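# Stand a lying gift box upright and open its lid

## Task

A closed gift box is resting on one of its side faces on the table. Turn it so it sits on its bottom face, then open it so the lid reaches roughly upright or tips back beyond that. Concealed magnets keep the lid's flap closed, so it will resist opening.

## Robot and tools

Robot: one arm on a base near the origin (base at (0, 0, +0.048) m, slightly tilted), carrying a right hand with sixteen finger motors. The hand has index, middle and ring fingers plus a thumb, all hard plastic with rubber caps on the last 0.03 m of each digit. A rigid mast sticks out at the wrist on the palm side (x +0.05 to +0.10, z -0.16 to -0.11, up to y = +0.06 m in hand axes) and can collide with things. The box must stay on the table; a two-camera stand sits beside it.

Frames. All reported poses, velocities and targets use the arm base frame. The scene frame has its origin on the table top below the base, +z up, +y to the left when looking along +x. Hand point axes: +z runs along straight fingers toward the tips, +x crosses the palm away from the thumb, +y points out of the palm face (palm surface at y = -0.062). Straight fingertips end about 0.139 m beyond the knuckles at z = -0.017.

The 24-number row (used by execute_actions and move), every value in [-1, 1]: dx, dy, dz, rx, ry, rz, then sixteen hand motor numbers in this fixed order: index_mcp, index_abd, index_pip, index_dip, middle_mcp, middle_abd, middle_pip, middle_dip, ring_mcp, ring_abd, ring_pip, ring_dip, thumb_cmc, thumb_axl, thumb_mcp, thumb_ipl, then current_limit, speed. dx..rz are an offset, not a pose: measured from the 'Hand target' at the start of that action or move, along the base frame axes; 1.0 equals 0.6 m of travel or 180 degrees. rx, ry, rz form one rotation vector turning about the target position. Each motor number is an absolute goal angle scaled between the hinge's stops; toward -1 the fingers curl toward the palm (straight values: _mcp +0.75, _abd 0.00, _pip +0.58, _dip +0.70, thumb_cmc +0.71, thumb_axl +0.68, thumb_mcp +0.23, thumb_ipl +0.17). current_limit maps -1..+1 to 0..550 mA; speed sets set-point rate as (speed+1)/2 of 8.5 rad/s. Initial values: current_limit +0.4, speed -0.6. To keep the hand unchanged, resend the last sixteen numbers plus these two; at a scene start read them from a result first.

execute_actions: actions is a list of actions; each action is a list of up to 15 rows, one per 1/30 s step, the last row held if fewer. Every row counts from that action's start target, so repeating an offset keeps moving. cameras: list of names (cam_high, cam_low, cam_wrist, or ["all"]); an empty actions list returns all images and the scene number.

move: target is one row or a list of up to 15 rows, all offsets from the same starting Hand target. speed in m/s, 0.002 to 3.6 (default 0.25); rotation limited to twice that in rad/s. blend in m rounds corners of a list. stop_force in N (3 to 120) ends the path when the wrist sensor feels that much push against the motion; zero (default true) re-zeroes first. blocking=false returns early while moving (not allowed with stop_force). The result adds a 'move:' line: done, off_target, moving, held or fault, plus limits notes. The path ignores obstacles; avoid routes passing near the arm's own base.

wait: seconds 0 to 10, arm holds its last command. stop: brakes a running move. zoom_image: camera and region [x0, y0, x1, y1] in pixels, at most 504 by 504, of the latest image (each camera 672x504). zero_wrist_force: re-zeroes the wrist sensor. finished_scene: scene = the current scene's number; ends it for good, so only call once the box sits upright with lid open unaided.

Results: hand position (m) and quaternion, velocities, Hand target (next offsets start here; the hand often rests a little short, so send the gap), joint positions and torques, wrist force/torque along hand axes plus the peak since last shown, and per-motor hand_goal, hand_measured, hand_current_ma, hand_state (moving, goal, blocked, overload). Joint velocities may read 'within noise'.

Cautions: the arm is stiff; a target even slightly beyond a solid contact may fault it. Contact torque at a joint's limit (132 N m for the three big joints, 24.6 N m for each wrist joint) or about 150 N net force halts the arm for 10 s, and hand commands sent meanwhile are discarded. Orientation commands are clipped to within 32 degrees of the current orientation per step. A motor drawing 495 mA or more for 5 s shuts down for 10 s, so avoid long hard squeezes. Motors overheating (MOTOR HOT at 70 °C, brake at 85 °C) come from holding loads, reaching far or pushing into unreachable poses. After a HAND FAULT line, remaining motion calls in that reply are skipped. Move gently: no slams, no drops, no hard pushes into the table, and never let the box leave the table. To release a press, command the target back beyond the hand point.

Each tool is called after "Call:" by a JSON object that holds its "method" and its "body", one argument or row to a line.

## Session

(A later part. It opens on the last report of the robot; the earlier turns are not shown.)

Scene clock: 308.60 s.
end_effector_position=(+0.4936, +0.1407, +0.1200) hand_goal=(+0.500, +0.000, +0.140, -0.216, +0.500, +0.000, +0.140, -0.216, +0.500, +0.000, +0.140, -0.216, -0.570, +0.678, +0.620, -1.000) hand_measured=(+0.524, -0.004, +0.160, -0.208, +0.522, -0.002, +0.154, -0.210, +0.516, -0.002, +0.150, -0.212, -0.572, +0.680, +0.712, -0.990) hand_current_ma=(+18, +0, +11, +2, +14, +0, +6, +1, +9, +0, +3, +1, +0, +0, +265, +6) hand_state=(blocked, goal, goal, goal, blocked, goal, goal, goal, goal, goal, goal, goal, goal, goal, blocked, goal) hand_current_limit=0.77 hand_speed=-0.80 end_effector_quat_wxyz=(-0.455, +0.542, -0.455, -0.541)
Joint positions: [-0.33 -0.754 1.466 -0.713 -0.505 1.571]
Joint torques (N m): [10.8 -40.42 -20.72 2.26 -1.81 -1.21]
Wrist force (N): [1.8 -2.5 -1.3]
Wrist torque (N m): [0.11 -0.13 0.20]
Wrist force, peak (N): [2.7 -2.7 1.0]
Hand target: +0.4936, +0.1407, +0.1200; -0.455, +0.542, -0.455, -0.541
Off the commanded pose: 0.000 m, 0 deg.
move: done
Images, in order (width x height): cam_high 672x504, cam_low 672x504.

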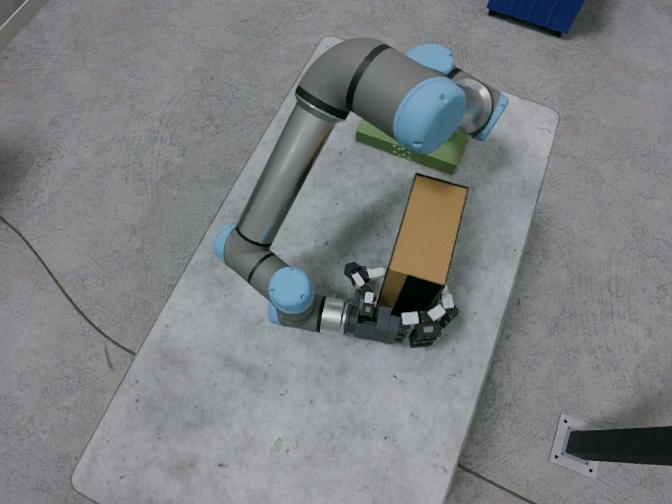

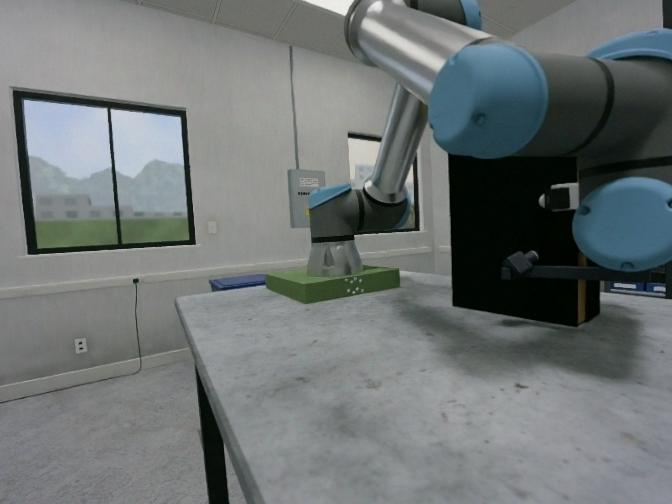

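Call:
{"method": "move", "body": {
  "target": [
    [0,0,0.05,0,0,0,0.44,0,0.139,-0.217,0.44,0,0.139,-0.217,0.44,0,0.139,-0.217,-0.571,0.678,0.50,-1.0,0.77,-0.8],
    [0.01,-0.03,0.25,0,0,0,0.44,0,0.139,-0.217,0.44,0,0.139,-0.217,0.44,0,0.139,-0.217,-0.571,0.678,0.50,-1.0,0.77,-0.8],
    [0.1107,-0.1512,0.25,0.087,-0.4924,0,0.44,0,0.139,-0.217,0.44,0,0.139,-0.217,0.44,0,0.139,-0.217,-0.571,0.678,0.50,-1.0,0.77,-0.8]
  ],
  "speed": [0.06,0.15,0.25],
  "blend": [0.01,0.02,0],
  "cameras": ["cam_high","cam_low"]
}}

Scene clock: 316.27 s.
end_effector_position=(+0.5600, +0.0498, +0.2701) hand_goal=(+0.440, +0.000, +0.140, -0.216, +0.440, +0.000, +0.140, -0.216, +0.440, +0.000, +0.140, -0.216, -0.570, +0.678, +0.500, -1.000) hand_measured=(+0.494, -0.028, +0.184, -0.182, +0.470, -0.008, +0.168, -0.192, +0.446, +0.000, +0.152, -0.204, -0.548, +0.682, +0.700, -0.956) hand_current_ma=(+70, -16, +47, +31, +25, -2, +22, +17, +2, +0, +5, +5, +14, +1, +487, +74) hand_state=(blocked, blocked, blocked, blocked, blocked, goal, blocked, blocked, goal, goal, goal, goal, blocked, goal, blocked, blocked) hand_current_limit=0.77 hand_speed=-0.80 end_effector_quat_wxyz=(+0.705, -0.704, -0.061, +0.062) end_effector_velocity=(+0.001, +0.000, +0.000) end_effector_angular_velocity=(+0.001, -0.003, -0.001)
Joint positions: [-0.478 -0.96 1.104 -0.142 -0.653 -0.001]
Joint velocities: [0 0.001 -0.001 0.001 0.001 -0.005]
Joint torques (N m): [15.21 -39.21 -31.04 1.65 1.9 -1.32]
Wrist force (N): [1.2 6.6 -1.0]
Wrist torque (N m): [0.52 0.02 0.41]
Wrist force, peak (N): [8.6 -0.6 -0.1]
Hand target: +0.5601, +0.0499, +0.2700; +0.705, -0.704, -0.062, +0.062
Off the commanded pose: 0.000 m, 0 deg.
move: done
Images, in order (width x height): cam_high 672x504, cam_low 672x504.

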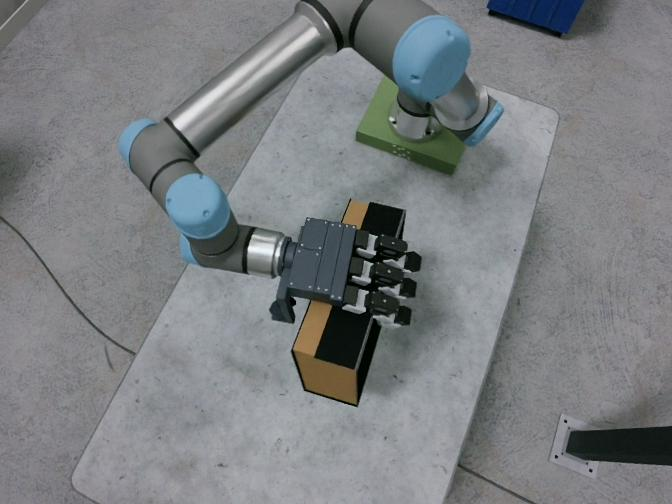

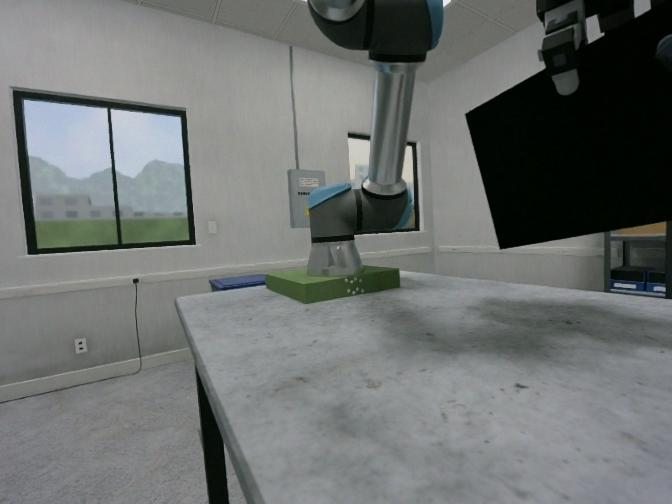

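Call:
{"method": "move", "body": {
  "target": [0,0,-0.2,-0.0135,0.0766,0,0.44,0,0.139,-0.217,0.44,0,0.139,-0.217,0.44,0,0.139,-0.217,-0.571,0.678,0.50,-1.0,0.77,-0.8],
  "speed": 0.12,
  "cameras": ["cam_low"]
}}

Call:
{"method": "move", "body": {
  "target": [0,0,-0.1,0,0,0,0.44,0,0.139,-0.217,0.44,0,0.139,-0.217,0.44,0,0.139,-0.217,-0.571,0.678,0.50,-1.0,0.77,-0.8],
  "speed": 0.015,
  "stop_force": 4,
  "cameras": ["cam_high","cam_low"]
}}

Scene clock: 320.50 s.
end_effector_position=(+0.5600, +0.0501, +0.1500) hand_goal=(+0.440, +0.000, +0.140, -0.216, +0.440, +0.000, +0.140, -0.216, +0.440, +0.000, +0.140, -0.216, -0.570, +0.678, +0.500, -1.000) hand_measured=(+0.494, -0.028, +0.184, -0.182, +0.468, -0.008, +0.168, -0.192, +0.446, +0.000, +0.152, -0.204, -0.548, +0.682, +0.700, -0.956) hand_current_ma=(+70, -16, +47, +30, +24, -2, +22, +17, +2, +0, +5, +5, +14, +1, +487, +80) hand_state=(blocked, blocked, blocked, blocked, blocked, goal, blocked, blocked, goal, goal, goal, goal, blocked, goal, blocked, blocked) hand_current_limit=0.77 hand_speed=-0.80 end_effector_quat_wxyz=(+0.692, -0.706, +0.025, +0.147)
Joint positions: [-0.459 -0.828 1.218 -0.389 -0.634 0.243]
Joint torques (N m): [-3.87 -57.54 -30.13 2.38 -1.51 0.61]
Wrist force (N): [3.0 6.3 -0.6]
Wrist torque (N m): [0.46 -0.04 0.45]
Wrist force, peak (N): [3.4 8.7 -0.6]
Hand target: +0.5601, +0.0499, +0.1500; +0.692, -0.706, +0.025, +0.147
Off the commanded pose: 0.000 m, 0 deg.
move: done
Images, in order (width x height): cam_low 672x504.

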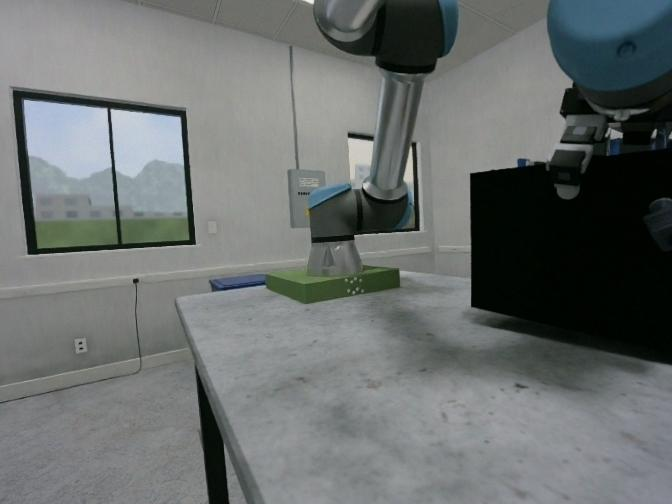

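Scene clock: 322.87 s.
end_effector_position=(+0.5600, +0.0499, +0.1298) hand_goal=(+0.440, +0.000, +0.140, -0.216, +0.440, +0.000, +0.140, -0.216, +0.440, +0.000, +0.140, -0.216, -0.570, +0.678, +0.500, -1.000) hand_measured=(+0.482, -0.026, +0.194, -0.168, +0.476, -0.008, +0.170, -0.202, +0.452, +0.000, +0.150, -0.212, -0.548, +0.682, +0.698, -0.956) hand_current_ma=(+46, -14, +64, +55, +34, -2, +22, +5, +6, +0, +4, +1, +14, +1, +487, +80) hand_state=(blocked, blocked, blocked, blocked, blocked, goal, blocked, goal, goal, goal, goal, goal, blocked, goal, blocked, blocked) hand_current_limit=0.77 hand_speed=-0.80 end_effector_quat_wxyz=(+0.692, -0.706, +0.025, +0.147)
Joint positions: [-0.459 -0.808 1.238 -0.429 -0.634 0.243]
Joint torques (N m): [-13.25 -65.27 -29.24 4.13 -1.7 1.46]
Wrist force (N): [2.7 4.7 -1.0]
Wrist torque (N m): [0.28 0.06 0.20]
Wrist force, peak (N): [3.0 6.3 -0.5]
Hand target: +0.5600, +0.0499, +0.1298; +0.692, -0.706, +0.025, +0.147 (not the last commanded pose)
Off the commanded pose: 0.040 m, 0 deg.
move: contact
Images, in order (width x height): cam_high 672x504, cam_low 672x504.

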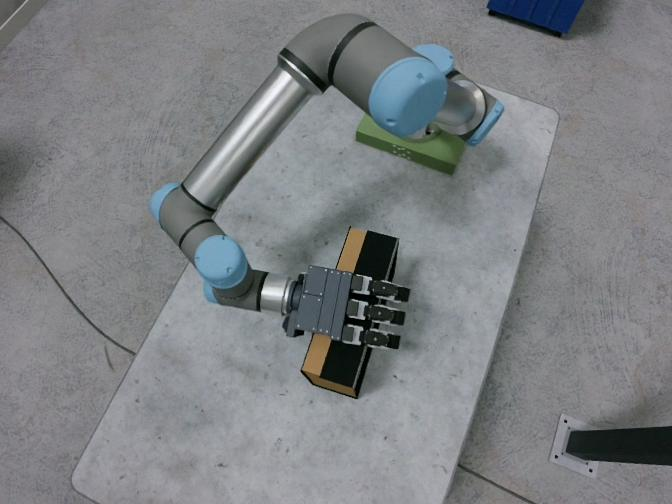

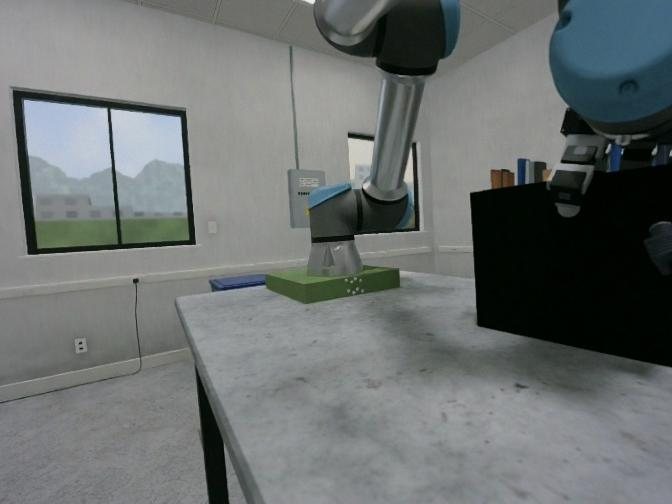

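Call:
{"method": "move", "body": {
  "target": [0,0,-0.05,0,0,0,0.44,0,0.139,-0.217,0.44,0,0.139,-0.217,0.44,0,0.139,-0.217,-0.571,0.678,0.50,-1.0,0.77,-0.8],
  "speed": 0.01,
  "stop_force": 5,
  "cameras": ["cam_low"]
}}

Call:
{"method": "zoom_image", "body": {
  "camera": "cam_low",
  "region": [430, 120, 672, 400]
}}

Scene clock: 325.27 s.
end_effector_position=(+0.5601, +0.0499, +0.1292) hand_goal=(+0.440, +0.000, +0.140, -0.216, +0.440, +0.000, +0.140, -0.216, +0.440, +0.000, +0.140, -0.216, -0.570, +0.678, +0.500, -1.000) hand_measured=(+0.482, -0.026, +0.198, -0.168, +0.478, -0.008, +0.170, -0.204, +0.456, +0.000, +0.148, -0.212, -0.548, +0.682, +0.696, -0.958) hand_current_ma=(+46, -13, +72, +55, +40, -1, +22, +5, +9, +0, +3, +1, +14, +1, +487, +70) hand_state=(blocked, blocked, blocked, blocked, blocked, goal, blocked, goal, goal, goal, goal, goal, blocked, goal, blocked, blocked) hand_current_limit=0.77 hand_speed=-0.80 end_effector_quat_wxyz=(+0.692, -0.707, +0.025, +0.147)
Joint positions: [-0.459 -0.807 1.238 -0.43 -0.634 0.243]
Joint torques (N m): [-12.7 -65.59 -29.35 4.07 -1.56 1.27]
Wrist force (N): [2.5 4.4 -0.7]
Wrist torque (N m): [0.25 0.05 0.19]
Wrist force, peak (N): [2.9 5.0 -1.0]
Hand target: +0.5601, +0.0499, +0.1292; +0.692, -0.707, +0.025, +0.147 (not the last commanded pose)
Off the commanded pose: 0.029 m, 0 deg.
move: contact
Images, in order (width x height): cam_low 672x504.

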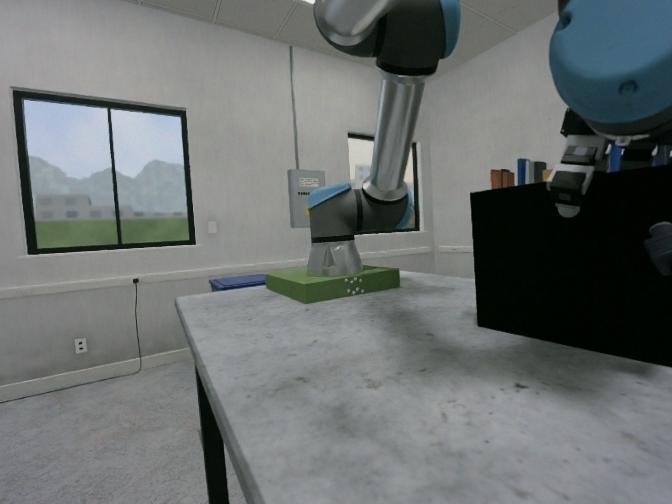

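Scaled by 1.800.

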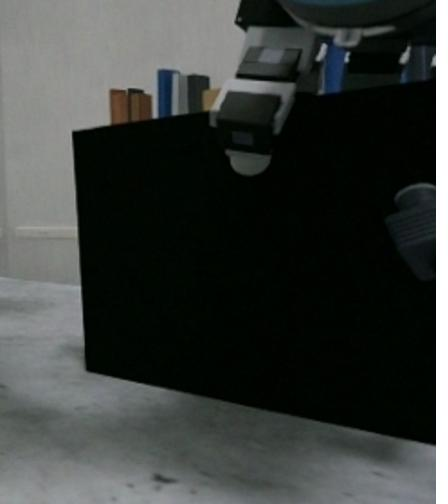

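Call:
{"method": "move", "body": {
  "target": [0.012,0.0021,-0.012,-0.0029,0.0164,0,0.44,0,0.139,-0.217,0.44,0,0.139,-0.217,0.44,0,0.139,-0.217,-0.571,0.678,0.50,-1.0,0.77,-0.8],
  "speed": 0.03
}}

Call:
{"method": "move", "body": {
  "target": [0,0,-0.02,0,0,0,0.44,0,0.139,-0.217,0.44,0,0.139,-0.217,0.44,0,0.139,-0.217,-0.571,0.678,0.50,-1.0,0.77,-0.8],
  "speed": 0.008,
  "stop_force": 6,
  "cameras": ["cam_low"]
}}

Call:
{"method": "zoom_image", "body": {
  "camera": "cam_low",
  "region": [430, 120, 672, 400]
}}

Scene clock: 329.00 s.
end_effector_position=(+0.5673, +0.0512, +0.1220) hand_goal=(+0.440, +0.000, +0.140, -0.216, +0.440, +0.000, +0.140, -0.216, +0.440, +0.000, +0.140, -0.216, -0.570, +0.678, +0.500, -1.000) hand_measured=(+0.484, -0.014, +0.220, -0.142, +0.498, +0.004, +0.170, -0.204, +0.554, +0.008, +0.142, -0.214, -0.524, +0.692, +0.674, -1.000) hand_current_ma=(+51, -5, +130, +115, +82, +0, +23, +5, +270, +2, +0, +0, +51, +8, +487, +0) hand_state=(blocked, goal, blocked, blocked, blocked, goal, blocked, goal, blocked, goal, goal, goal, blocked, goal, blocked, goal) hand_current_limit=0.77 hand_speed=-0.80 end_effector_quat_wxyz=(+0.688, -0.706, +0.043, +0.165)
Joint positions: [-0.449 -0.773 1.202 -0.428 -0.624 0.296]
Joint torques (N m): [3.15 -52.38 -8.48 -1.7 2.43 -1.05]
Wrist force (N): [-11.0 -20.3 2.2]
Wrist torque (N m): [-0.47 -0.22 -1.44]
Wrist force, peak (N): [-11.0 -20.3 2.2]
Hand target: +0.5673, +0.0512, +0.1220; +0.688, -0.706, +0.043, +0.165
Off the commanded pose: 0.000 m, 0 deg.
move: done

Scene clock: 330.13 s.
end_effector_position=(+0.5673, +0.0512, +0.1216) hand_goal=(+0.440, +0.000, +0.140, -0.216, +0.440, +0.000, +0.140, -0.216, +0.440, +0.000, +0.140, -0.216, -0.570, +0.678, +0.500, -1.000) hand_measured=(+0.488, -0.010, +0.220, -0.142, +0.498, +0.004, +0.170, -0.204, +0.562, +0.008, +0.140, -0.214, -0.522, +0.692, +0.672, -1.000) hand_current_ma=(+58, -3, +130, +115, +85, +0, +24, +5, +302, +2, +0, +0, +54, +8, +487, +0) hand_state=(blocked, goal, blocked, blocked, blocked, goal, blocked, goal, blocked, goal, goal, goal, blocked, goal, blocked, goal) hand_current_limit=0.77 hand_speed=-0.80 end_effector_quat_wxyz=(+0.688, -0.706, +0.043, +0.165)
Joint positions: [-0.449 -0.773 1.203 -0.429 -0.624 0.296]
Joint torques (N m): [0.89 -50.62 -23.29 0.33 1.48 -0.95]
Wrist force (N): [-9.1 -25.0 -1.6]
Wrist torque (N m): [-0.85 -0.35 -1.18]
Wrist force, peak (N): [-11.2 -31.6 -3.1]
Hand target: +0.5673, +0.0512, +0.1216; +0.688, -0.706, +0.043, +0.165 (not the last commanded pose)
Off the commanded pose: 0.012 m, 0 deg.
move: contact
Images, in order (width x height): cam_low 672x504.

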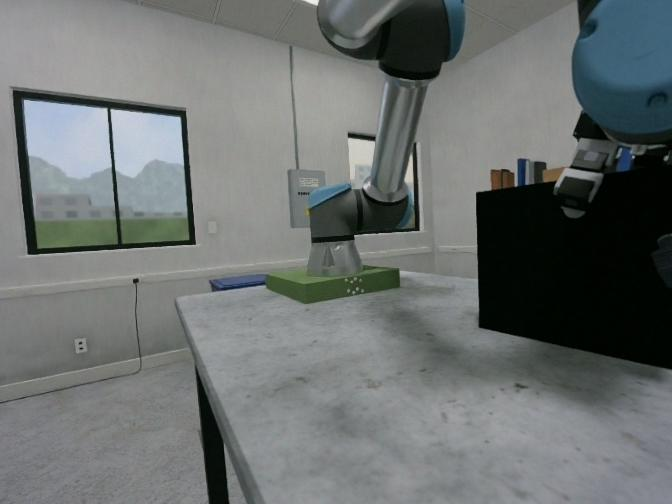

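Scaled by 1.800.

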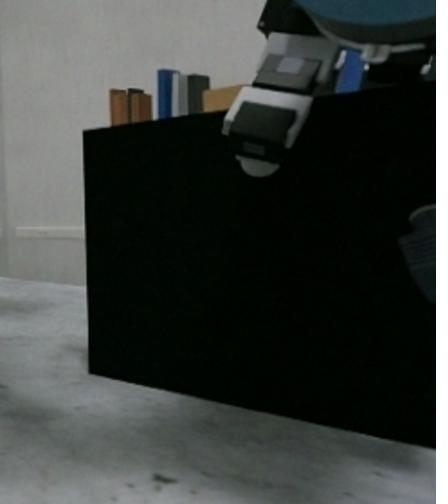

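Call:
{"method": "move", "body": {
  "target": [0,0,0.004,0,0,0,0.72,0,0.201,-0.15,0.72,0,0.201,-0.15,0.72,0,0.201,-0.15,-0.571,0.678,0.95,-0.92,0.5,-0.8],
  "speed": 0.02,
  "cameras": ["cam_high","cam_low"]
}}

Call:
{"method": "zoom_image", "body": {
  "camera": "cam_high",
  "region": [270, 210, 430, 420]
}}

Scene clock: 332.60 s.
end_effector_position=(+0.5673, +0.0512, +0.1240) hand_goal=(+0.720, +0.000, +0.202, -0.150, +0.720, +0.000, +0.202, -0.150, +0.720, +0.000, +0.202, -0.150, -0.570, +0.678, +0.950, -0.920) hand_measured=(+0.700, -0.006, +0.202, -0.148, +0.696, +0.002, +0.196, -0.152, +0.698, +0.002, +0.196, -0.152, -0.570, +0.682, +0.944, -0.922) hand_current_ma=(-14, -1, +0, +0, -17, +0, -1, +0, -15, +0, -1, +0, +0, +1, -3, +0) hand_state=(blocked, goal, goal, goal, blocked, goal, goal, goal, blocked, goal, goal, goal, goal, goal, goal, goal) hand_current_limit=0.50 hand_speed=-0.80 end_effector_quat_wxyz=(+0.688, -0.706, +0.043, +0.165)
Joint positions: [-0.449 -0.776 1.201 -0.425 -0.624 0.296]
Joint torques (N m): [0.29 -57.93 -22.69 -0.08 1.65 -0.91]
Wrist force (N): [1.8 1.0 -0.7]
Wrist torque (N m): [0.27 0.01 0.40]
Wrist force, peak (N): [-9.1 -25.1 -1.7]
Hand target: +0.5673, +0.0512, +0.1240; +0.688, -0.706, +0.043, +0.165
Off the commanded pose: 0.000 m, 0 deg.
move: done
Images, in order (width x height): cam_high 672x504, cam_low 672x504.

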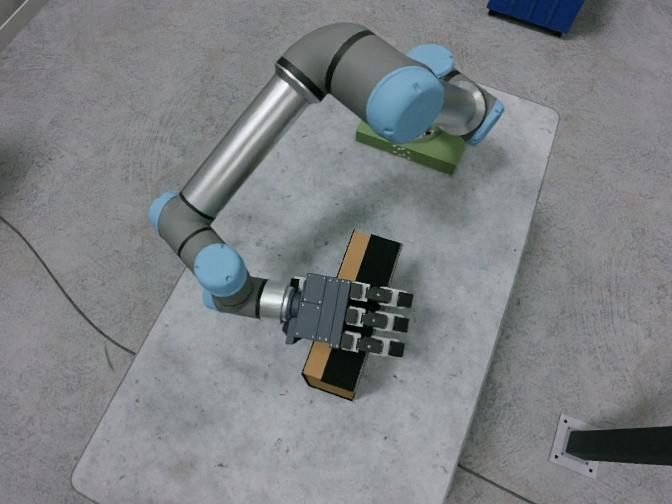

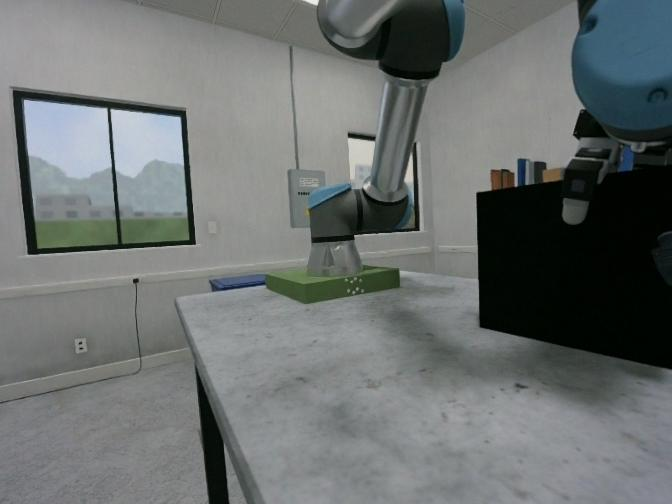

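Scaled by 2.400.

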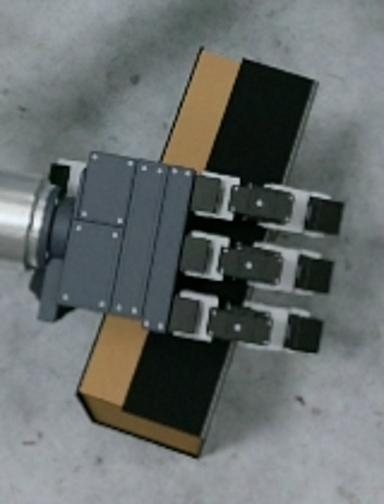

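Call:
{"method": "move", "body": {
  "target": [
    [0,0,0.1167,0,0,0,0.72,0,0.201,-0.15,0.72,0,0.201,-0.15,0.72,0,0.201,-0.15,-0.571,0.678,0.95,-0.92,0.5,-0.8],
    [0.024,-0.1362,0.1167,0.0164,-0.093,0,0.723,0,-0.601,0.377,0.863,0,-0.518,0.261,0.723,0,-0.601,0.377,-0.571,0.678,1.0,-0.5,0.5,-0.6]
  ],
  "speed": [0.1,0.2],
  "blend": [0.0,0],
  "cameras": ["cam_high","cam_low"]
}}

Call:
{"method": "zoom_image", "body": {
  "camera": "cam_high",
  "region": [270, 210, 430, 420]
}}

Scene clock: 343.33 s.
end_effector_position=(+0.5817, -0.0305, +0.1940) hand_goal=(+0.724, +0.000, -0.600, +0.378, +0.864, +0.000, -0.518, +0.262, +0.724, +0.000, -0.600, +0.378, -0.570, +0.678, +1.000, -0.500) hand_measured=(+0.704, -0.004, -0.598, +0.376, +0.842, +0.002, -0.516, +0.260, +0.704, +0.002, -0.598, +0.376, -0.570, +0.680, +0.992, -0.502) hand_current_ma=(-12, +0, +0, +0, -15, +0, +0, +0, -13, +0, +0, +0, +0, +0, -4, +0) hand_state=(goal, goal, goal, goal, blocked, goal, goal, goal, blocked, goal, goal, goal, goal, goal, goal, goal) hand_current_limit=0.50 hand_speed=-0.60 end_effector_quat_wxyz=(+0.705, -0.704, -0.062, +0.061)
Joint positions: [-0.568 -0.798 1.025 -0.226 -0.742 -0.001]
Joint torques (N m): [14.01 -65.47 -13.56 -0.63 -1.32 -1.54]
Wrist force (N): [1.1 0.9 -0.5]
Wrist torque (N m): [0.26 0.04 0.25]
Wrist force, peak (N): [2.0 2.5 -0.7]
Hand target: +0.5817, -0.0305, +0.1940; +0.705, -0.704, -0.062, +0.061
Off the commanded pose: 0.000 m, 0 deg.
move: done
Images, in order (width x height): cam_high 672x504, cam_low 672x504.

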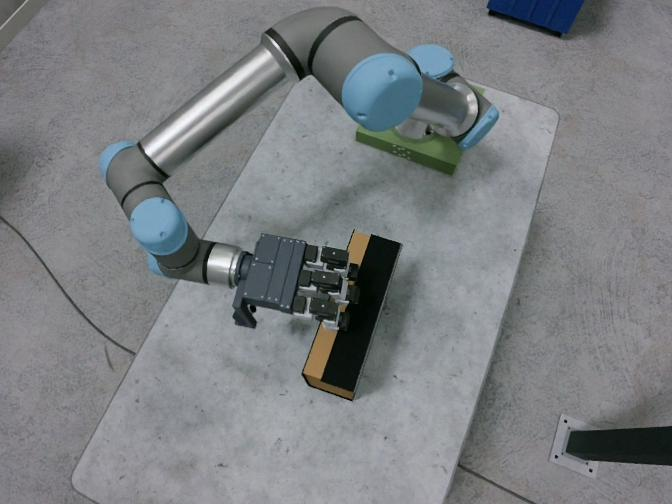

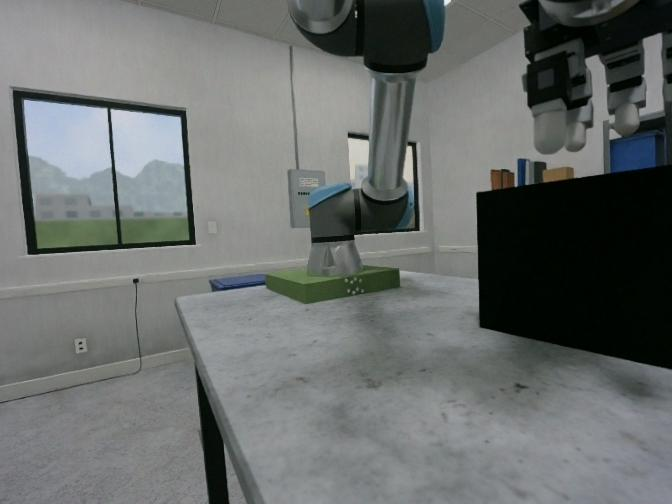

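Scaled by 2.400.

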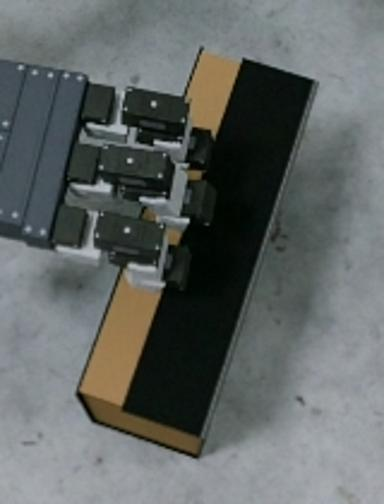

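Call:
{"method": "move", "body": {
  "target": [0.001,-0.0183,-0.06,0,0,-0.0389,0.723,0,-0.601,0.377,0.863,0,-0.518,0.261,0.723,0,-0.601,0.377,-0.571,0.678,1.0,-0.5,0.5,-0.6],
  "speed": 0.08,
  "cameras": ["cam_high"]
}}

Call:
{"method": "zoom_image", "body": {
  "camera": "cam_high",
  "region": [270, 210, 430, 420]
}}

Scene clock: 348.00 s.
end_effector_position=(+0.5823, -0.0416, +0.1581) hand_goal=(+0.724, +0.000, -0.600, +0.378, +0.864, +0.000, -0.518, +0.262, +0.724, +0.000, -0.600, +0.378, -0.570, +0.678, +1.000, -0.500) hand_measured=(+0.770, +0.002, -0.636, +0.346, +0.842, +0.002, -0.516, +0.260, +0.764, +0.002, -0.624, +0.354, -0.570, +0.680, +0.992, -0.502) hand_current_ma=(+54, +0, -32, -28, -14, +0, +0, +0, +44, +0, -15, -16, +0, +0, -4, +0) hand_state=(blocked, goal, blocked, blocked, blocked, goal, goal, goal, moving, goal, blocked, blocked, goal, goal, goal, goal) hand_current_limit=0.50 hand_speed=-0.60 end_effector_quat_wxyz=(+0.707, -0.707, -0.019, +0.018)
Joint positions: [-0.612 -0.82 1.158 -0.338 -0.663 -0.001]
Joint torques (N m): [15.95 -36.31 -28.92 1.53 -1.25 0.92]
Wrist force (N): [-2.6 -9.4 -1.6]
Wrist torque (N m): [0.28 -0.03 0.08]
Wrist force, peak (N): [-3.6 -22.3 -3.7]
Hand target: +0.5823, -0.0415, +0.1580; +0.707, -0.707, -0.019, +0.018
Off the commanded pose: 0.000 m, 0 deg.
move: done
Images, in order (width x height): cam_high 672x504.

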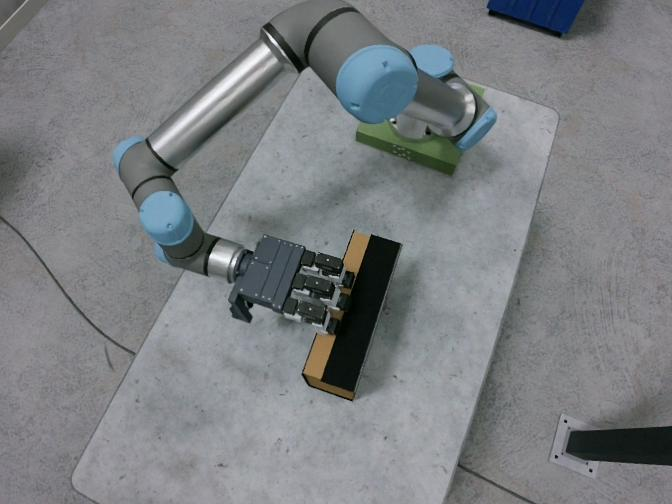

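Scaled by 2.400.

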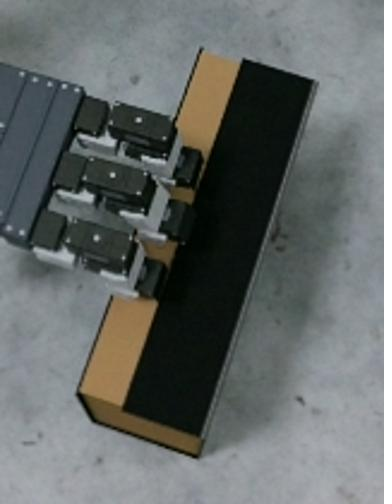

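Call:
{"method": "execute_actions", "body": {
  "actions": [],
  "cameras": ["cam_low", "cam_wrist"]
}}

Call:
{"method": "zoom_image", "body": {
  "camera": "cam_low",
  "region": [450, 60, 672, 400]
}}

Scene clock: 350.93 s.
end_effector_position=(+0.5823, -0.0415, +0.1580) hand_goal=(+0.724, +0.000, -0.600, +0.378, +0.864, +0.000, -0.518, +0.262, +0.724, +0.000, -0.600, +0.378, -0.570, +0.678, +1.000, -0.500) hand_measured=(+0.770, +0.002, -0.636, +0.346, +0.842, +0.002, -0.516, +0.260, +0.764, +0.002, -0.624, +0.354, -0.570, +0.680, +0.992, -0.502) hand_current_ma=(+54, +0, -32, -28, -14, +0, +0, +0, +43, +0, -15, -15, +0, +0, -4, +0) hand_state=(blocked, goal, blocked, blocked, blocked, goal, goal, goal, blocked, goal, blocked, blocked, goal, goal, goal, goal) hand_current_limit=0.50 hand_speed=-0.60 end_effector_quat_wxyz=(+0.707, -0.707, -0.019, +0.018)
Joint positions: [-0.611 -0.819 1.158 -0.338 -0.664 -0.001]
Joint velocities: within noise
Joint torques (N m): [16.6 -35.83 -21.53 -0.06 -1.31 1.06]
Wrist force (N): [-2.4 -13.0 -2.9]
Wrist torque (N m): [0.25 0.01 -0.02]
Wrist force, peak (N): [-2.2 -13.2 -3.0]
Hand target: +0.5823, -0.0415, +0.1580; +0.707, -0.707, -0.019, +0.018
Off the commanded pose: 0.000 m, 0 deg.
Images, in order (width x height): cam_low 672x504, cam_wrist 672x504.

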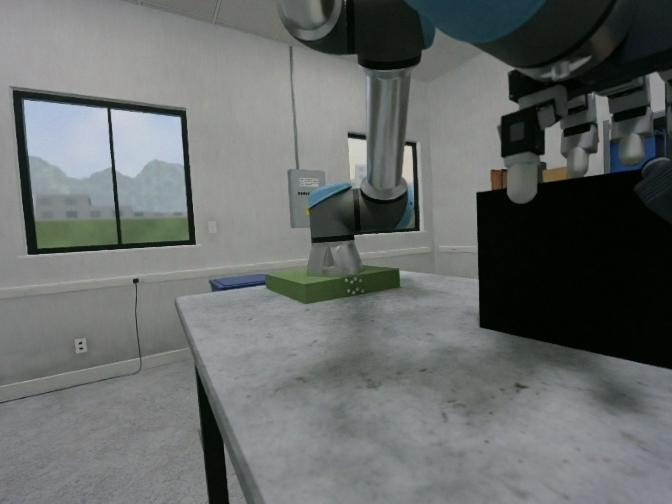

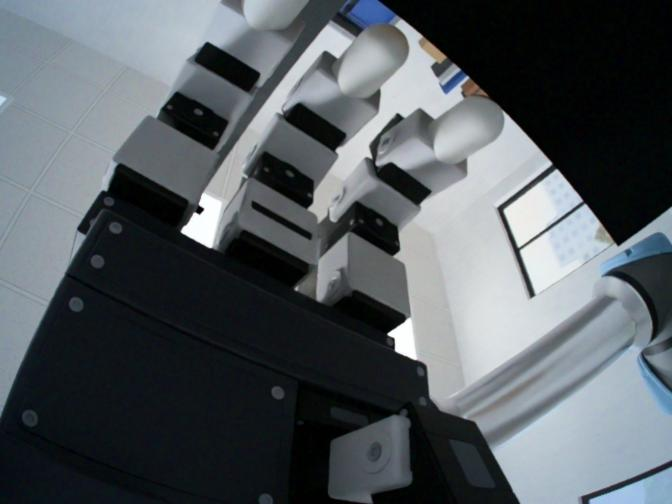

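Scaled by 1.482.

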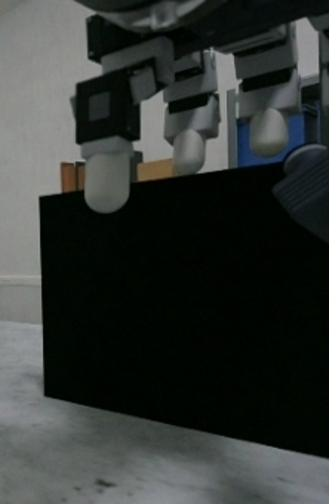

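Call:
{"method": "move", "body": {
  "target": [0,0,0,0,0,0,0.70,0,-0.601,0.377,0.745,0,-0.533,0.275,0.70,0,-0.601,0.377,-0.571,0.678,1.0,-0.5,0.7,-0.8],
  "speed": 0.03
}}

Call:
{"method": "move", "body": {
  "target": [0,0,-0.02,0,0,0,0.70,0,-0.601,0.377,0.745,0,-0.533,0.275,0.70,0,-0.601,0.377,-0.571,0.678,1.0,-0.5,0.7,-0.8],
  "speed": 0.006,
  "stop_force": 10,
  "cameras": ["cam_high"]
}}

Call:
{"method": "zoom_image", "body": {
  "camera": "cam_high",
  "region": [290, 230, 410, 400]
}}

Scene clock: 365.07 s.
end_effector_position=(+0.5823, -0.0415, +0.1580) hand_goal=(+0.700, +0.000, -0.600, +0.378, +0.746, +0.000, -0.532, +0.276, +0.700, +0.000, -0.600, +0.378, -0.570, +0.678, +1.000, -0.500) hand_measured=(+0.768, +0.002, -0.636, +0.346, +0.760, +0.002, -0.528, +0.274, +0.762, +0.002, -0.624, +0.354, -0.570, +0.680, +0.992, -0.502) hand_current_ma=(+107, +0, -32, -28, +7, +0, +0, +0, +94, +0, -15, -15, +0, +0, -4, +0) hand_state=(blocked, goal, blocked, blocked, goal, goal, goal, goal, blocked, goal, blocked, blocked, goal, goal, goal, goal) hand_current_limit=0.70 hand_speed=-0.80 end_effector_quat_wxyz=(+0.707, -0.707, -0.019, +0.018)
Joint positions: [-0.611 -0.819 1.158 -0.338 -0.664 -0.001]
Joint torques (N m): [14.17 -36.1 -17.8 -1.75 -1.35 0.95]
Wrist force (N): [-2.1 -16.9 -1.8]
Wrist torque (N m): [0.26 -0.01 -0.10]
Wrist force, peak (N): [-2.0 -17.0 -1.8]
Hand target: +0.5823, -0.0415, +0.1580; +0.707, -0.707, -0.019, +0.018
Off the commanded pose: 0.000 m, 0 deg.
move: done

Scene clock: 366.20 s.
end_effector_position=(+0.5823, -0.0415, +0.1575) hand_goal=(+0.700, +0.000, -0.600, +0.378, +0.746, +0.000, -0.532, +0.276, +0.700, +0.000, -0.600, +0.378, -0.570, +0.678, +1.000, -0.500) hand_measured=(+0.768, +0.002, -0.636, +0.342, +0.766, +0.002, -0.532, +0.272, +0.764, +0.002, -0.626, +0.352, -0.570, +0.680, +0.992, -0.502) hand_current_ma=(+110, +0, -33, -32, +12, +0, +0, -1, +100, +0, -17, -19, +0, +0, -4, +0) hand_state=(blocked, goal, blocked, blocked, goal, goal, goal, goal, blocked, goal, blocked, blocked, goal, goal, goal, goal) hand_current_limit=0.70 hand_speed=-0.80 end_effector_quat_wxyz=(+0.707, -0.707, -0.019, +0.018)
Joint positions: [-0.611 -0.819 1.159 -0.339 -0.664 -0.001]
Joint torques (N m): [13 -52.55 -24.29 -0.55 -1.2 1.02]
Wrist force (N): [-1.7 -25.0 -2.2]
Wrist torque (N m): [0.43 -0.06 -0.21]
Wrist force, peak (N): [-2.0 -29.6 -3.3]
Hand target: +0.5823, -0.0415, +0.1575; +0.707, -0.707, -0.019, +0.018 (not the last commanded pose)
Off the commanded pose: 0.012 m, 0 deg.
move: contact
Images, in order (width x height): cam_high 672x504.

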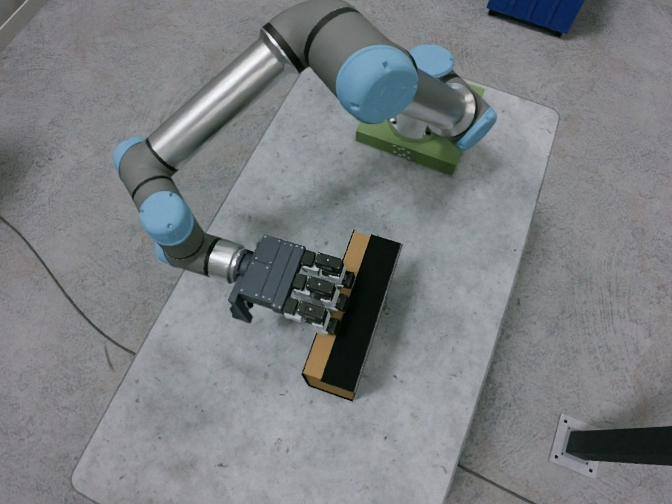

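Scaled by 2.965.

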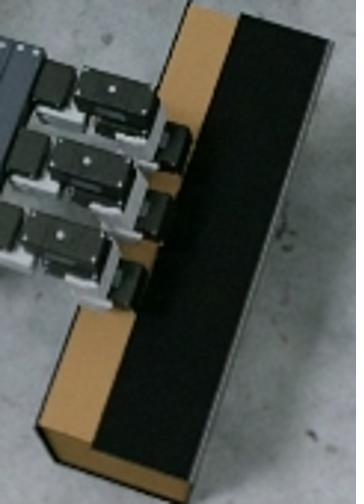

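Call:
{"method": "move", "body": {
  "target": [0,0,0,0,0,0,0.70,0,-0.601,0.377,0.745,0,-0.40,0.275,0.70,0,-0.601,0.377,-0.571,0.678,1.0,-0.5,0.77,-0.85],
  "speed": 0.03
}}

Call:
{"method": "move", "body": {
  "target": [0,0,0,0,0,0,0.70,0,-0.601,0.377,0.745,0,-0.28,0.285,0.70,0,-0.601,0.377,-0.571,0.678,1.0,-0.5,0.77,-0.85],
  "speed": 0.03
}}

Call:
{"method": "move", "body": {
  "target": [0,0,0,0,0,0,0.70,0,-0.601,0.377,0.745,0,-0.15,0.30,0.70,0,-0.601,0.377,-0.571,0.678,1.0,-0.5,0.77,-0.85],
  "speed": 0.03,
  "cameras": ["cam_high"]
}}

Call:
{"method": "zoom_image", "body": {
  "camera": "cam_high",
  "region": [290, 230, 410, 400]
}}

Scene clock: 369.33 s.
end_effector_position=(+0.5823, -0.0415, +0.1575) hand_goal=(+0.700, +0.000, -0.600, +0.378, +0.746, +0.000, -0.400, +0.276, +0.700, +0.000, -0.600, +0.378, -0.570, +0.678, +1.000, -0.500) hand_measured=(+0.768, +0.002, -0.636, +0.342, +0.756, +0.002, -0.498, +0.244, +0.764, +0.002, -0.626, +0.352, -0.570, +0.680, +0.992, -0.502) hand_current_ma=(+110, +0, -33, -32, +4, +0, -186, -27, +100, +0, -17, -19, +0, +0, -4, +0) hand_state=(blocked, goal, blocked, blocked, goal, goal, blocked, blocked, blocked, goal, blocked, blocked, goal, goal, goal, goal) hand_current_limit=0.77 hand_speed=-0.85 end_effector_quat_wxyz=(+0.707, -0.707, -0.019, +0.018)
Joint positions: [-0.611 -0.819 1.159 -0.339 -0.664 -0.001]
Joint torques (N m): [13.13 -50.47 -22.78 -0.61 -1.22 0.8]
Wrist force (N): [-2.0 -27.7 -5.1]
Wrist torque (N m): [0.48 0.01 -0.28]
Wrist force, peak (N): [-2.0 -27.7 -5.1]
Hand target: +0.5823, -0.0415, +0.1575; +0.707, -0.707, -0.019, +0.018
Off the commanded pose: 0.000 m, 0 deg.
move: done

Scene clock: 369.83 s.
end_effector_position=(+0.5823, -0.0415, +0.1576) hand_goal=(+0.700, +0.000, -0.600, +0.378, +0.746, +0.000, -0.280, +0.286, +0.700, +0.000, -0.600, +0.378, -0.570, +0.678, +1.000, -0.500) hand_measured=(+0.768, +0.002, -0.636, +0.342, +0.752, +0.002, -0.478, +0.228, +0.764, +0.002, -0.626, +0.352, -0.570, +0.680, +0.992, -0.502) hand_current_ma=(+110, +0, -33, -32, +1, +0, -487, -74, +100, +0, -17, -19, +0, +0, -4, +0) hand_state=(blocked, goal, blocked, blocked, goal, goal, blocked, blocked, blocked, goal, blocked, blocked, goal, goal, goal, goal) hand_current_limit=0.77 hand_speed=-0.85 end_effector_quat_wxyz=(+0.707, -0.707, -0.019, +0.018)
Joint positions: [-0.611 -0.819 1.159 -0.339 -0.664 -0.001]
Joint torques (N m): [14.23 -47.52 -20.19 -1.08 -1.24 0.98]
Wrist force (N): [-2.1 -30.3 -7.3]
Wrist torque (N m): [0.57 0.08 -0.35]
Wrist force, peak (N): [-2.1 -30.3 -7.3]
Hand target: +0.5823, -0.0415, +0.1575; +0.707, -0.707, -0.019, +0.018
Off the commanded pose: 0.000 m, 0 deg.
move: done

Scene clock: 370.33 s.
end_effector_position=(+0.5823, -0.0415, +0.1576) hand_goal=(+0.700, +0.000, -0.600, +0.378, +0.746, +0.000, -0.150, +0.300, +0.700, +0.000, -0.600, +0.378, -0.570, +0.678, +1.000, -0.500) hand_measured=(+0.768, +0.002, -0.636, +0.342, +0.752, +0.002, -0.478, +0.228, +0.764, +0.002, -0.626, +0.352, -0.570, +0.680, +0.992, -0.502) hand_current_ma=(+110, +0, -33, -32, +1, +0, -487, -108, +100, +0, -17, -19, +0, +0, -4, +0) hand_state=(blocked, goal, blocked, blocked, goal, goal, blocked, blocked, blocked, goal, blocked, blocked, goal, goal, goal, goal) hand_current_limit=0.77 hand_speed=-0.85 end_effector_quat_wxyz=(+0.707, -0.707, -0.019, +0.018)
Joint positions: [-0.611 -0.819 1.159 -0.339 -0.664 -0.001]
Joint torques (N m): [13.54 -44.13 -18.67 -1.4 -1.21 1.01]
Wrist force (N): [-2.2 -29.9 -7.1]
Wrist torque (N m): [0.61 0.09 -0.35]
Wrist force, peak (N): [-2.2 -30.3 -7.2]
Hand target: +0.5823, -0.0415, +0.1575; +0.707, -0.707, -0.019, +0.018
Off the commanded pose: 0.000 m, 0 deg.
move: done
Images, in order (width x height): cam_high 672x504.

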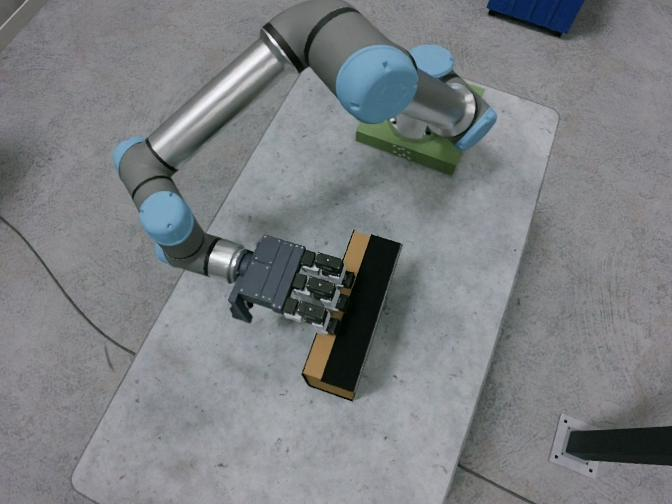

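Scaled by 2.965.

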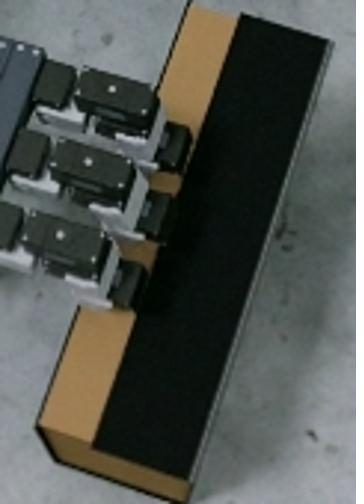

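Call:
{"method": "move", "body": {
  "target": [0,0,0,0,0,0,0.70,0,-0.601,0.377,0.775,0,-0.10,0.50,0.70,0,-0.601,0.377,-0.571,0.678,1.0,-0.5,0.77,-0.85],
  "speed": 0.03
}}

Call:
{"method": "move", "body": {
  "target": [0,0,0,0,0,0,0.70,0,-0.601,0.377,0.80,0,-0.10,0.60,0.70,0,-0.601,0.377,-0.571,0.678,1.0,-0.5,0.77,-0.85],
  "speed": 0.03,
  "cameras": ["cam_high"]
}}

Call:
{"method": "zoom_image", "body": {
  "camera": "cam_high",
  "region": [290, 230, 410, 400]
}}

Scene clock: 373.67 s.
end_effector_position=(+0.5823, -0.0415, +0.1575) hand_goal=(+0.700, +0.000, -0.600, +0.378, +0.776, +0.000, -0.100, +0.500, +0.700, +0.000, -0.600, +0.378, -0.570, +0.678, +1.000, -0.500) hand_measured=(+0.768, +0.002, -0.636, +0.342, +0.752, +0.002, -0.478, +0.236, +0.764, +0.002, -0.626, +0.352, -0.570, +0.680, +0.992, -0.502) hand_current_ma=(+110, +0, -33, -32, -16, +0, -487, -487, +100, +0, -17, -19, +0, +0, -4, +0) hand_state=(blocked, goal, blocked, blocked, blocked, goal, blocked, blocked, blocked, goal, blocked, blocked, goal, goal, goal, goal) hand_current_limit=0.77 hand_speed=-0.85 end_effector_quat_wxyz=(+0.707, -0.707, -0.019, +0.018)
Joint positions: [-0.611 -0.819 1.159 -0.339 -0.664 -0.001]
Joint torques (N m): [13.66 -33.29 -10.82 -3.84 -1.25 0.82]
Wrist force (N): [-2.2 -31.7 -9.5]
Wrist torque (N m): [0.66 0.15 -0.39]
Wrist force, peak (N): [-1.9 -32.0 -9.4]
Hand target: +0.5823, -0.0415, +0.1575; +0.707, -0.707, -0.019, +0.018
Off the commanded pose: 0.000 m, 0 deg.
move: done

Scene clock: 374.17 s.
end_effector_position=(+0.5823, -0.0415, +0.1575) hand_goal=(+0.700, +0.000, -0.600, +0.378, +0.800, +0.000, -0.100, +0.600, +0.700, +0.000, -0.600, +0.378, -0.570, +0.678, +1.000, -0.500) hand_measured=(+0.768, +0.002, -0.636, +0.342, +0.754, +0.002, -0.478, +0.236, +0.764, +0.002, -0.626, +0.352, -0.570, +0.680, +0.992, -0.502) hand_current_ma=(+110, +0, -33, -32, -56, +0, -487, -487, +100, +0, -17, -19, +0, +0, -4, +0) hand_state=(blocked, goal, blocked, blocked, blocked, goal, blocked, blocked, blocked, goal, blocked, blocked, goal, goal, goal, goal) hand_current_limit=0.77 hand_speed=-0.85 end_effector_quat_wxyz=(+0.707, -0.707, -0.019, +0.018)
Joint positions: [-0.611 -0.819 1.159 -0.339 -0.664 -0.001]
Joint torques (N m): [13.52 -32.5 -10.3 -3.96 -1.19 0.9]
Wrist force (N): [-2.1 -31.4 -9.5]
Wrist torque (N m): [0.62 0.13 -0.37]
Wrist force, peak (N): [-2.1 -31.7 -9.4]
Hand target: +0.5823, -0.0415, +0.1575; +0.707, -0.707, -0.019, +0.018
Off the commanded pose: 0.000 m, 0 deg.
move: done
Images, in order (width x height): cam_high 672x504.

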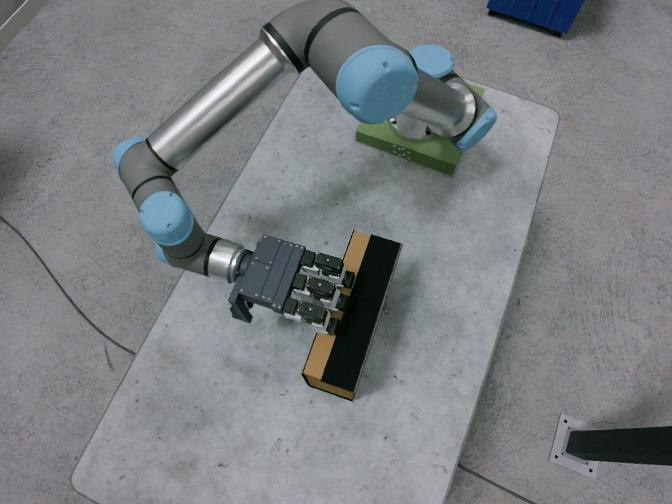

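Scaled by 2.965.

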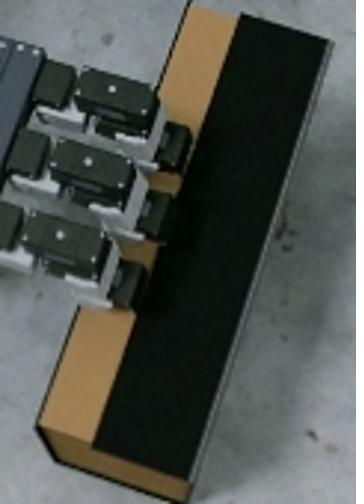

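Call:
{"method": "move", "body": {
  "target": [0,0,0,0,0,0,0.70,0,-0.601,0.377,0.863,0,-0.45,0.25,0.70,0,-0.601,0.377,-0.571,0.678,1.0,-0.5,0.77,-0.8],
  "speed": 0.03
}}

Call:
{"method": "move", "body": {
  "target": [0,0,0,0,0,0,0.70,0,-0.601,0.377,0.755,0,-0.43,0.217,0.70,0,-0.601,0.377,-0.571,0.678,1.0,-0.5,0.77,-0.85],
  "speed": 0.03
}}

Call:
{"method": "move", "body": {
  "target": [0,0,0,0,0,0,0.70,0,-0.601,0.377,0.755,0,-0.33,0.23,0.70,0,-0.601,0.377,-0.571,0.678,1.0,-0.5,0.77,-0.85],
  "speed": 0.03
}}

Call:
{"method": "move", "body": {
  "target": [0,0,0,0,0,0,0.70,0,-0.601,0.377,0.755,0,-0.20,0.25,0.70,0,-0.601,0.377,-0.571,0.678,1.0,-0.5,0.77,-0.85],
  "speed": 0.03
}}

Scene clock: 378.30 s.
end_effector_position=(+0.5823, -0.0415, +0.1575) hand_goal=(+0.700, +0.000, -0.600, +0.378, +0.864, +0.000, -0.450, +0.250, +0.700, +0.000, -0.600, +0.378, -0.570, +0.678, +1.000, -0.500) hand_measured=(+0.768, +0.002, -0.636, +0.342, +0.842, +0.002, -0.456, +0.250, +0.764, +0.002, -0.626, +0.352, -0.570, +0.680, +0.992, -0.502) hand_current_ma=(+110, +0, -33, -32, -16, +0, -1, +0, +100, +0, -17, -19, +0, +0, -4, +0) hand_state=(blocked, goal, blocked, blocked, blocked, goal, goal, goal, blocked, goal, blocked, blocked, goal, goal, goal, goal) hand_current_limit=0.77 hand_speed=-0.80 end_effector_quat_wxyz=(+0.707, -0.707, -0.019, +0.018)
Joint positions: [-0.611 -0.819 1.159 -0.339 -0.664 -0.001]
Joint torques (N m): [14.4 -33.64 -11.18 -4.08 -1.1 0.85]
Wrist force (N): [-2.0 -21.5 -2.1]
Wrist torque (N m): [0.30 -0.06 -0.14]
Wrist force, peak (N): [-2.2 -31.6 -9.7]
Hand target: +0.5823, -0.0415, +0.1575; +0.707, -0.707, -0.019, +0.018
Off the commanded pose: 0.000 m, 0 deg.
move: done

Scene clock: 378.80 s.
end_effector_position=(+0.5823, -0.0415, +0.1575) hand_goal=(+0.700, +0.000, -0.600, +0.378, +0.756, +0.000, -0.430, +0.218, +0.700, +0.000, -0.600, +0.378, -0.570, +0.678, +1.000, -0.500) hand_measured=(+0.768, +0.002, -0.636, +0.342, +0.756, +0.002, -0.432, +0.220, +0.764, +0.002, -0.626, +0.352, -0.570, +0.680, +0.992, -0.502) hand_current_ma=(+110, +0, -33, -32, +0, +0, +0, +0, +100, +0, -17, -19, +0, +0, -4, +0) hand_state=(blocked, goal, blocked, blocked, goal, goal, goal, goal, blocked, goal, blocked, blocked, goal, goal, goal, goal) hand_current_limit=0.77 hand_speed=-0.85 end_effector_quat_wxyz=(+0.707, -0.707, -0.019, +0.018)
Joint positions: [-0.611 -0.819 1.159 -0.339 -0.664 -0.001]
Joint torques (N m): [14.69 -33.36 -10.06 -3.94 -1.12 0.76]
Wrist force (N): [-2.3 -22.0 -2.4]
Wrist torque (N m): [0.37 -0.02 -0.17]
Wrist force, peak (N): [-2.0 -22.3 -2.3]
Hand target: +0.5823, -0.0415, +0.1575; +0.707, -0.707, -0.019, +0.018
Off the commanded pose: 0.000 m, 0 deg.
move: done

Scene clock: 379.30 s.
end_effector_position=(+0.5823, -0.0415, +0.1575) hand_goal=(+0.700, +0.000, -0.600, +0.378, +0.756, +0.000, -0.330, +0.230, +0.700, +0.000, -0.600, +0.378, -0.570, +0.678, +1.000, -0.500) hand_measured=(+0.768, +0.002, -0.636, +0.342, +0.748, +0.002, -0.410, +0.206, +0.764, +0.002, -0.626, +0.352, -0.570, +0.680, +0.992, -0.502) hand_current_ma=(+110, +0, -33, -32, -2, +0, -130, -17, +100, +0, -17, -19, +0, +0, -4, +0) hand_state=(blocked, goal, blocked, blocked, goal, goal, blocked, blocked, blocked, goal, blocked, blocked, goal, goal, goal, goal) hand_current_limit=0.77 hand_speed=-0.85 end_effector_quat_wxyz=(+0.707, -0.707, -0.019, +0.018)
Joint positions: [-0.611 -0.819 1.159 -0.339 -0.664 -0.001]
Joint torques (N m): [14.34 -33.5 -10.12 -3.88 -1.05 0.98]
Wrist force (N): [-2.2 -24.9 -4.6]
Wrist torque (N m): [0.43 0.02 -0.22]
Wrist force, peak (N): [-2.1 -25.1 -4.9]
Hand target: +0.5823, -0.0415, +0.1575; +0.707, -0.707, -0.019, +0.018
Off the commanded pose: 0.000 m, 0 deg.
move: done

Scene clock: 379.80 s.
end_effector_position=(+0.5823, -0.0415, +0.1575) hand_goal=(+0.700, +0.000, -0.600, +0.378, +0.756, +0.000, -0.200, +0.250, +0.700, +0.000, -0.600, +0.378, -0.570, +0.678, +1.000, -0.500) hand_measured=(+0.768, +0.002, -0.636, +0.342, +0.742, +0.002, -0.390, +0.194, +0.764, +0.002, -0.626, +0.352, -0.570, +0.680, +0.992, -0.502) hand_current_ma=(+110, +0, -33, -32, -6, +0, -487, -72, +100, +0, -17, -19, +0, +0, -4, +0) hand_state=(blocked, goal, blocked, blocked, goal, goal, blocked, blocked, blocked, goal, blocked, blocked, goal, goal, goal, goal) hand_current_limit=0.77 hand_speed=-0.85 end_effector_quat_wxyz=(+0.707, -0.707, -0.019, +0.018)
Joint positions: [-0.611 -0.819 1.159 -0.339 -0.664 -0.001]
Joint torques (N m): [13.53 -34.05 -10.21 -3.74 -0.93 0.75]
Wrist force (N): [-2.3 -28.7 -7.9]
Wrist torque (N m): [0.59 0.12 -0.32]
Wrist force, peak (N): [-2.3 -28.9 -7.8]
Hand target: +0.5823, -0.0415, +0.1575; +0.707, -0.707, -0.019, +0.018
Off the commanded pose: 0.000 m, 0 deg.
move: done


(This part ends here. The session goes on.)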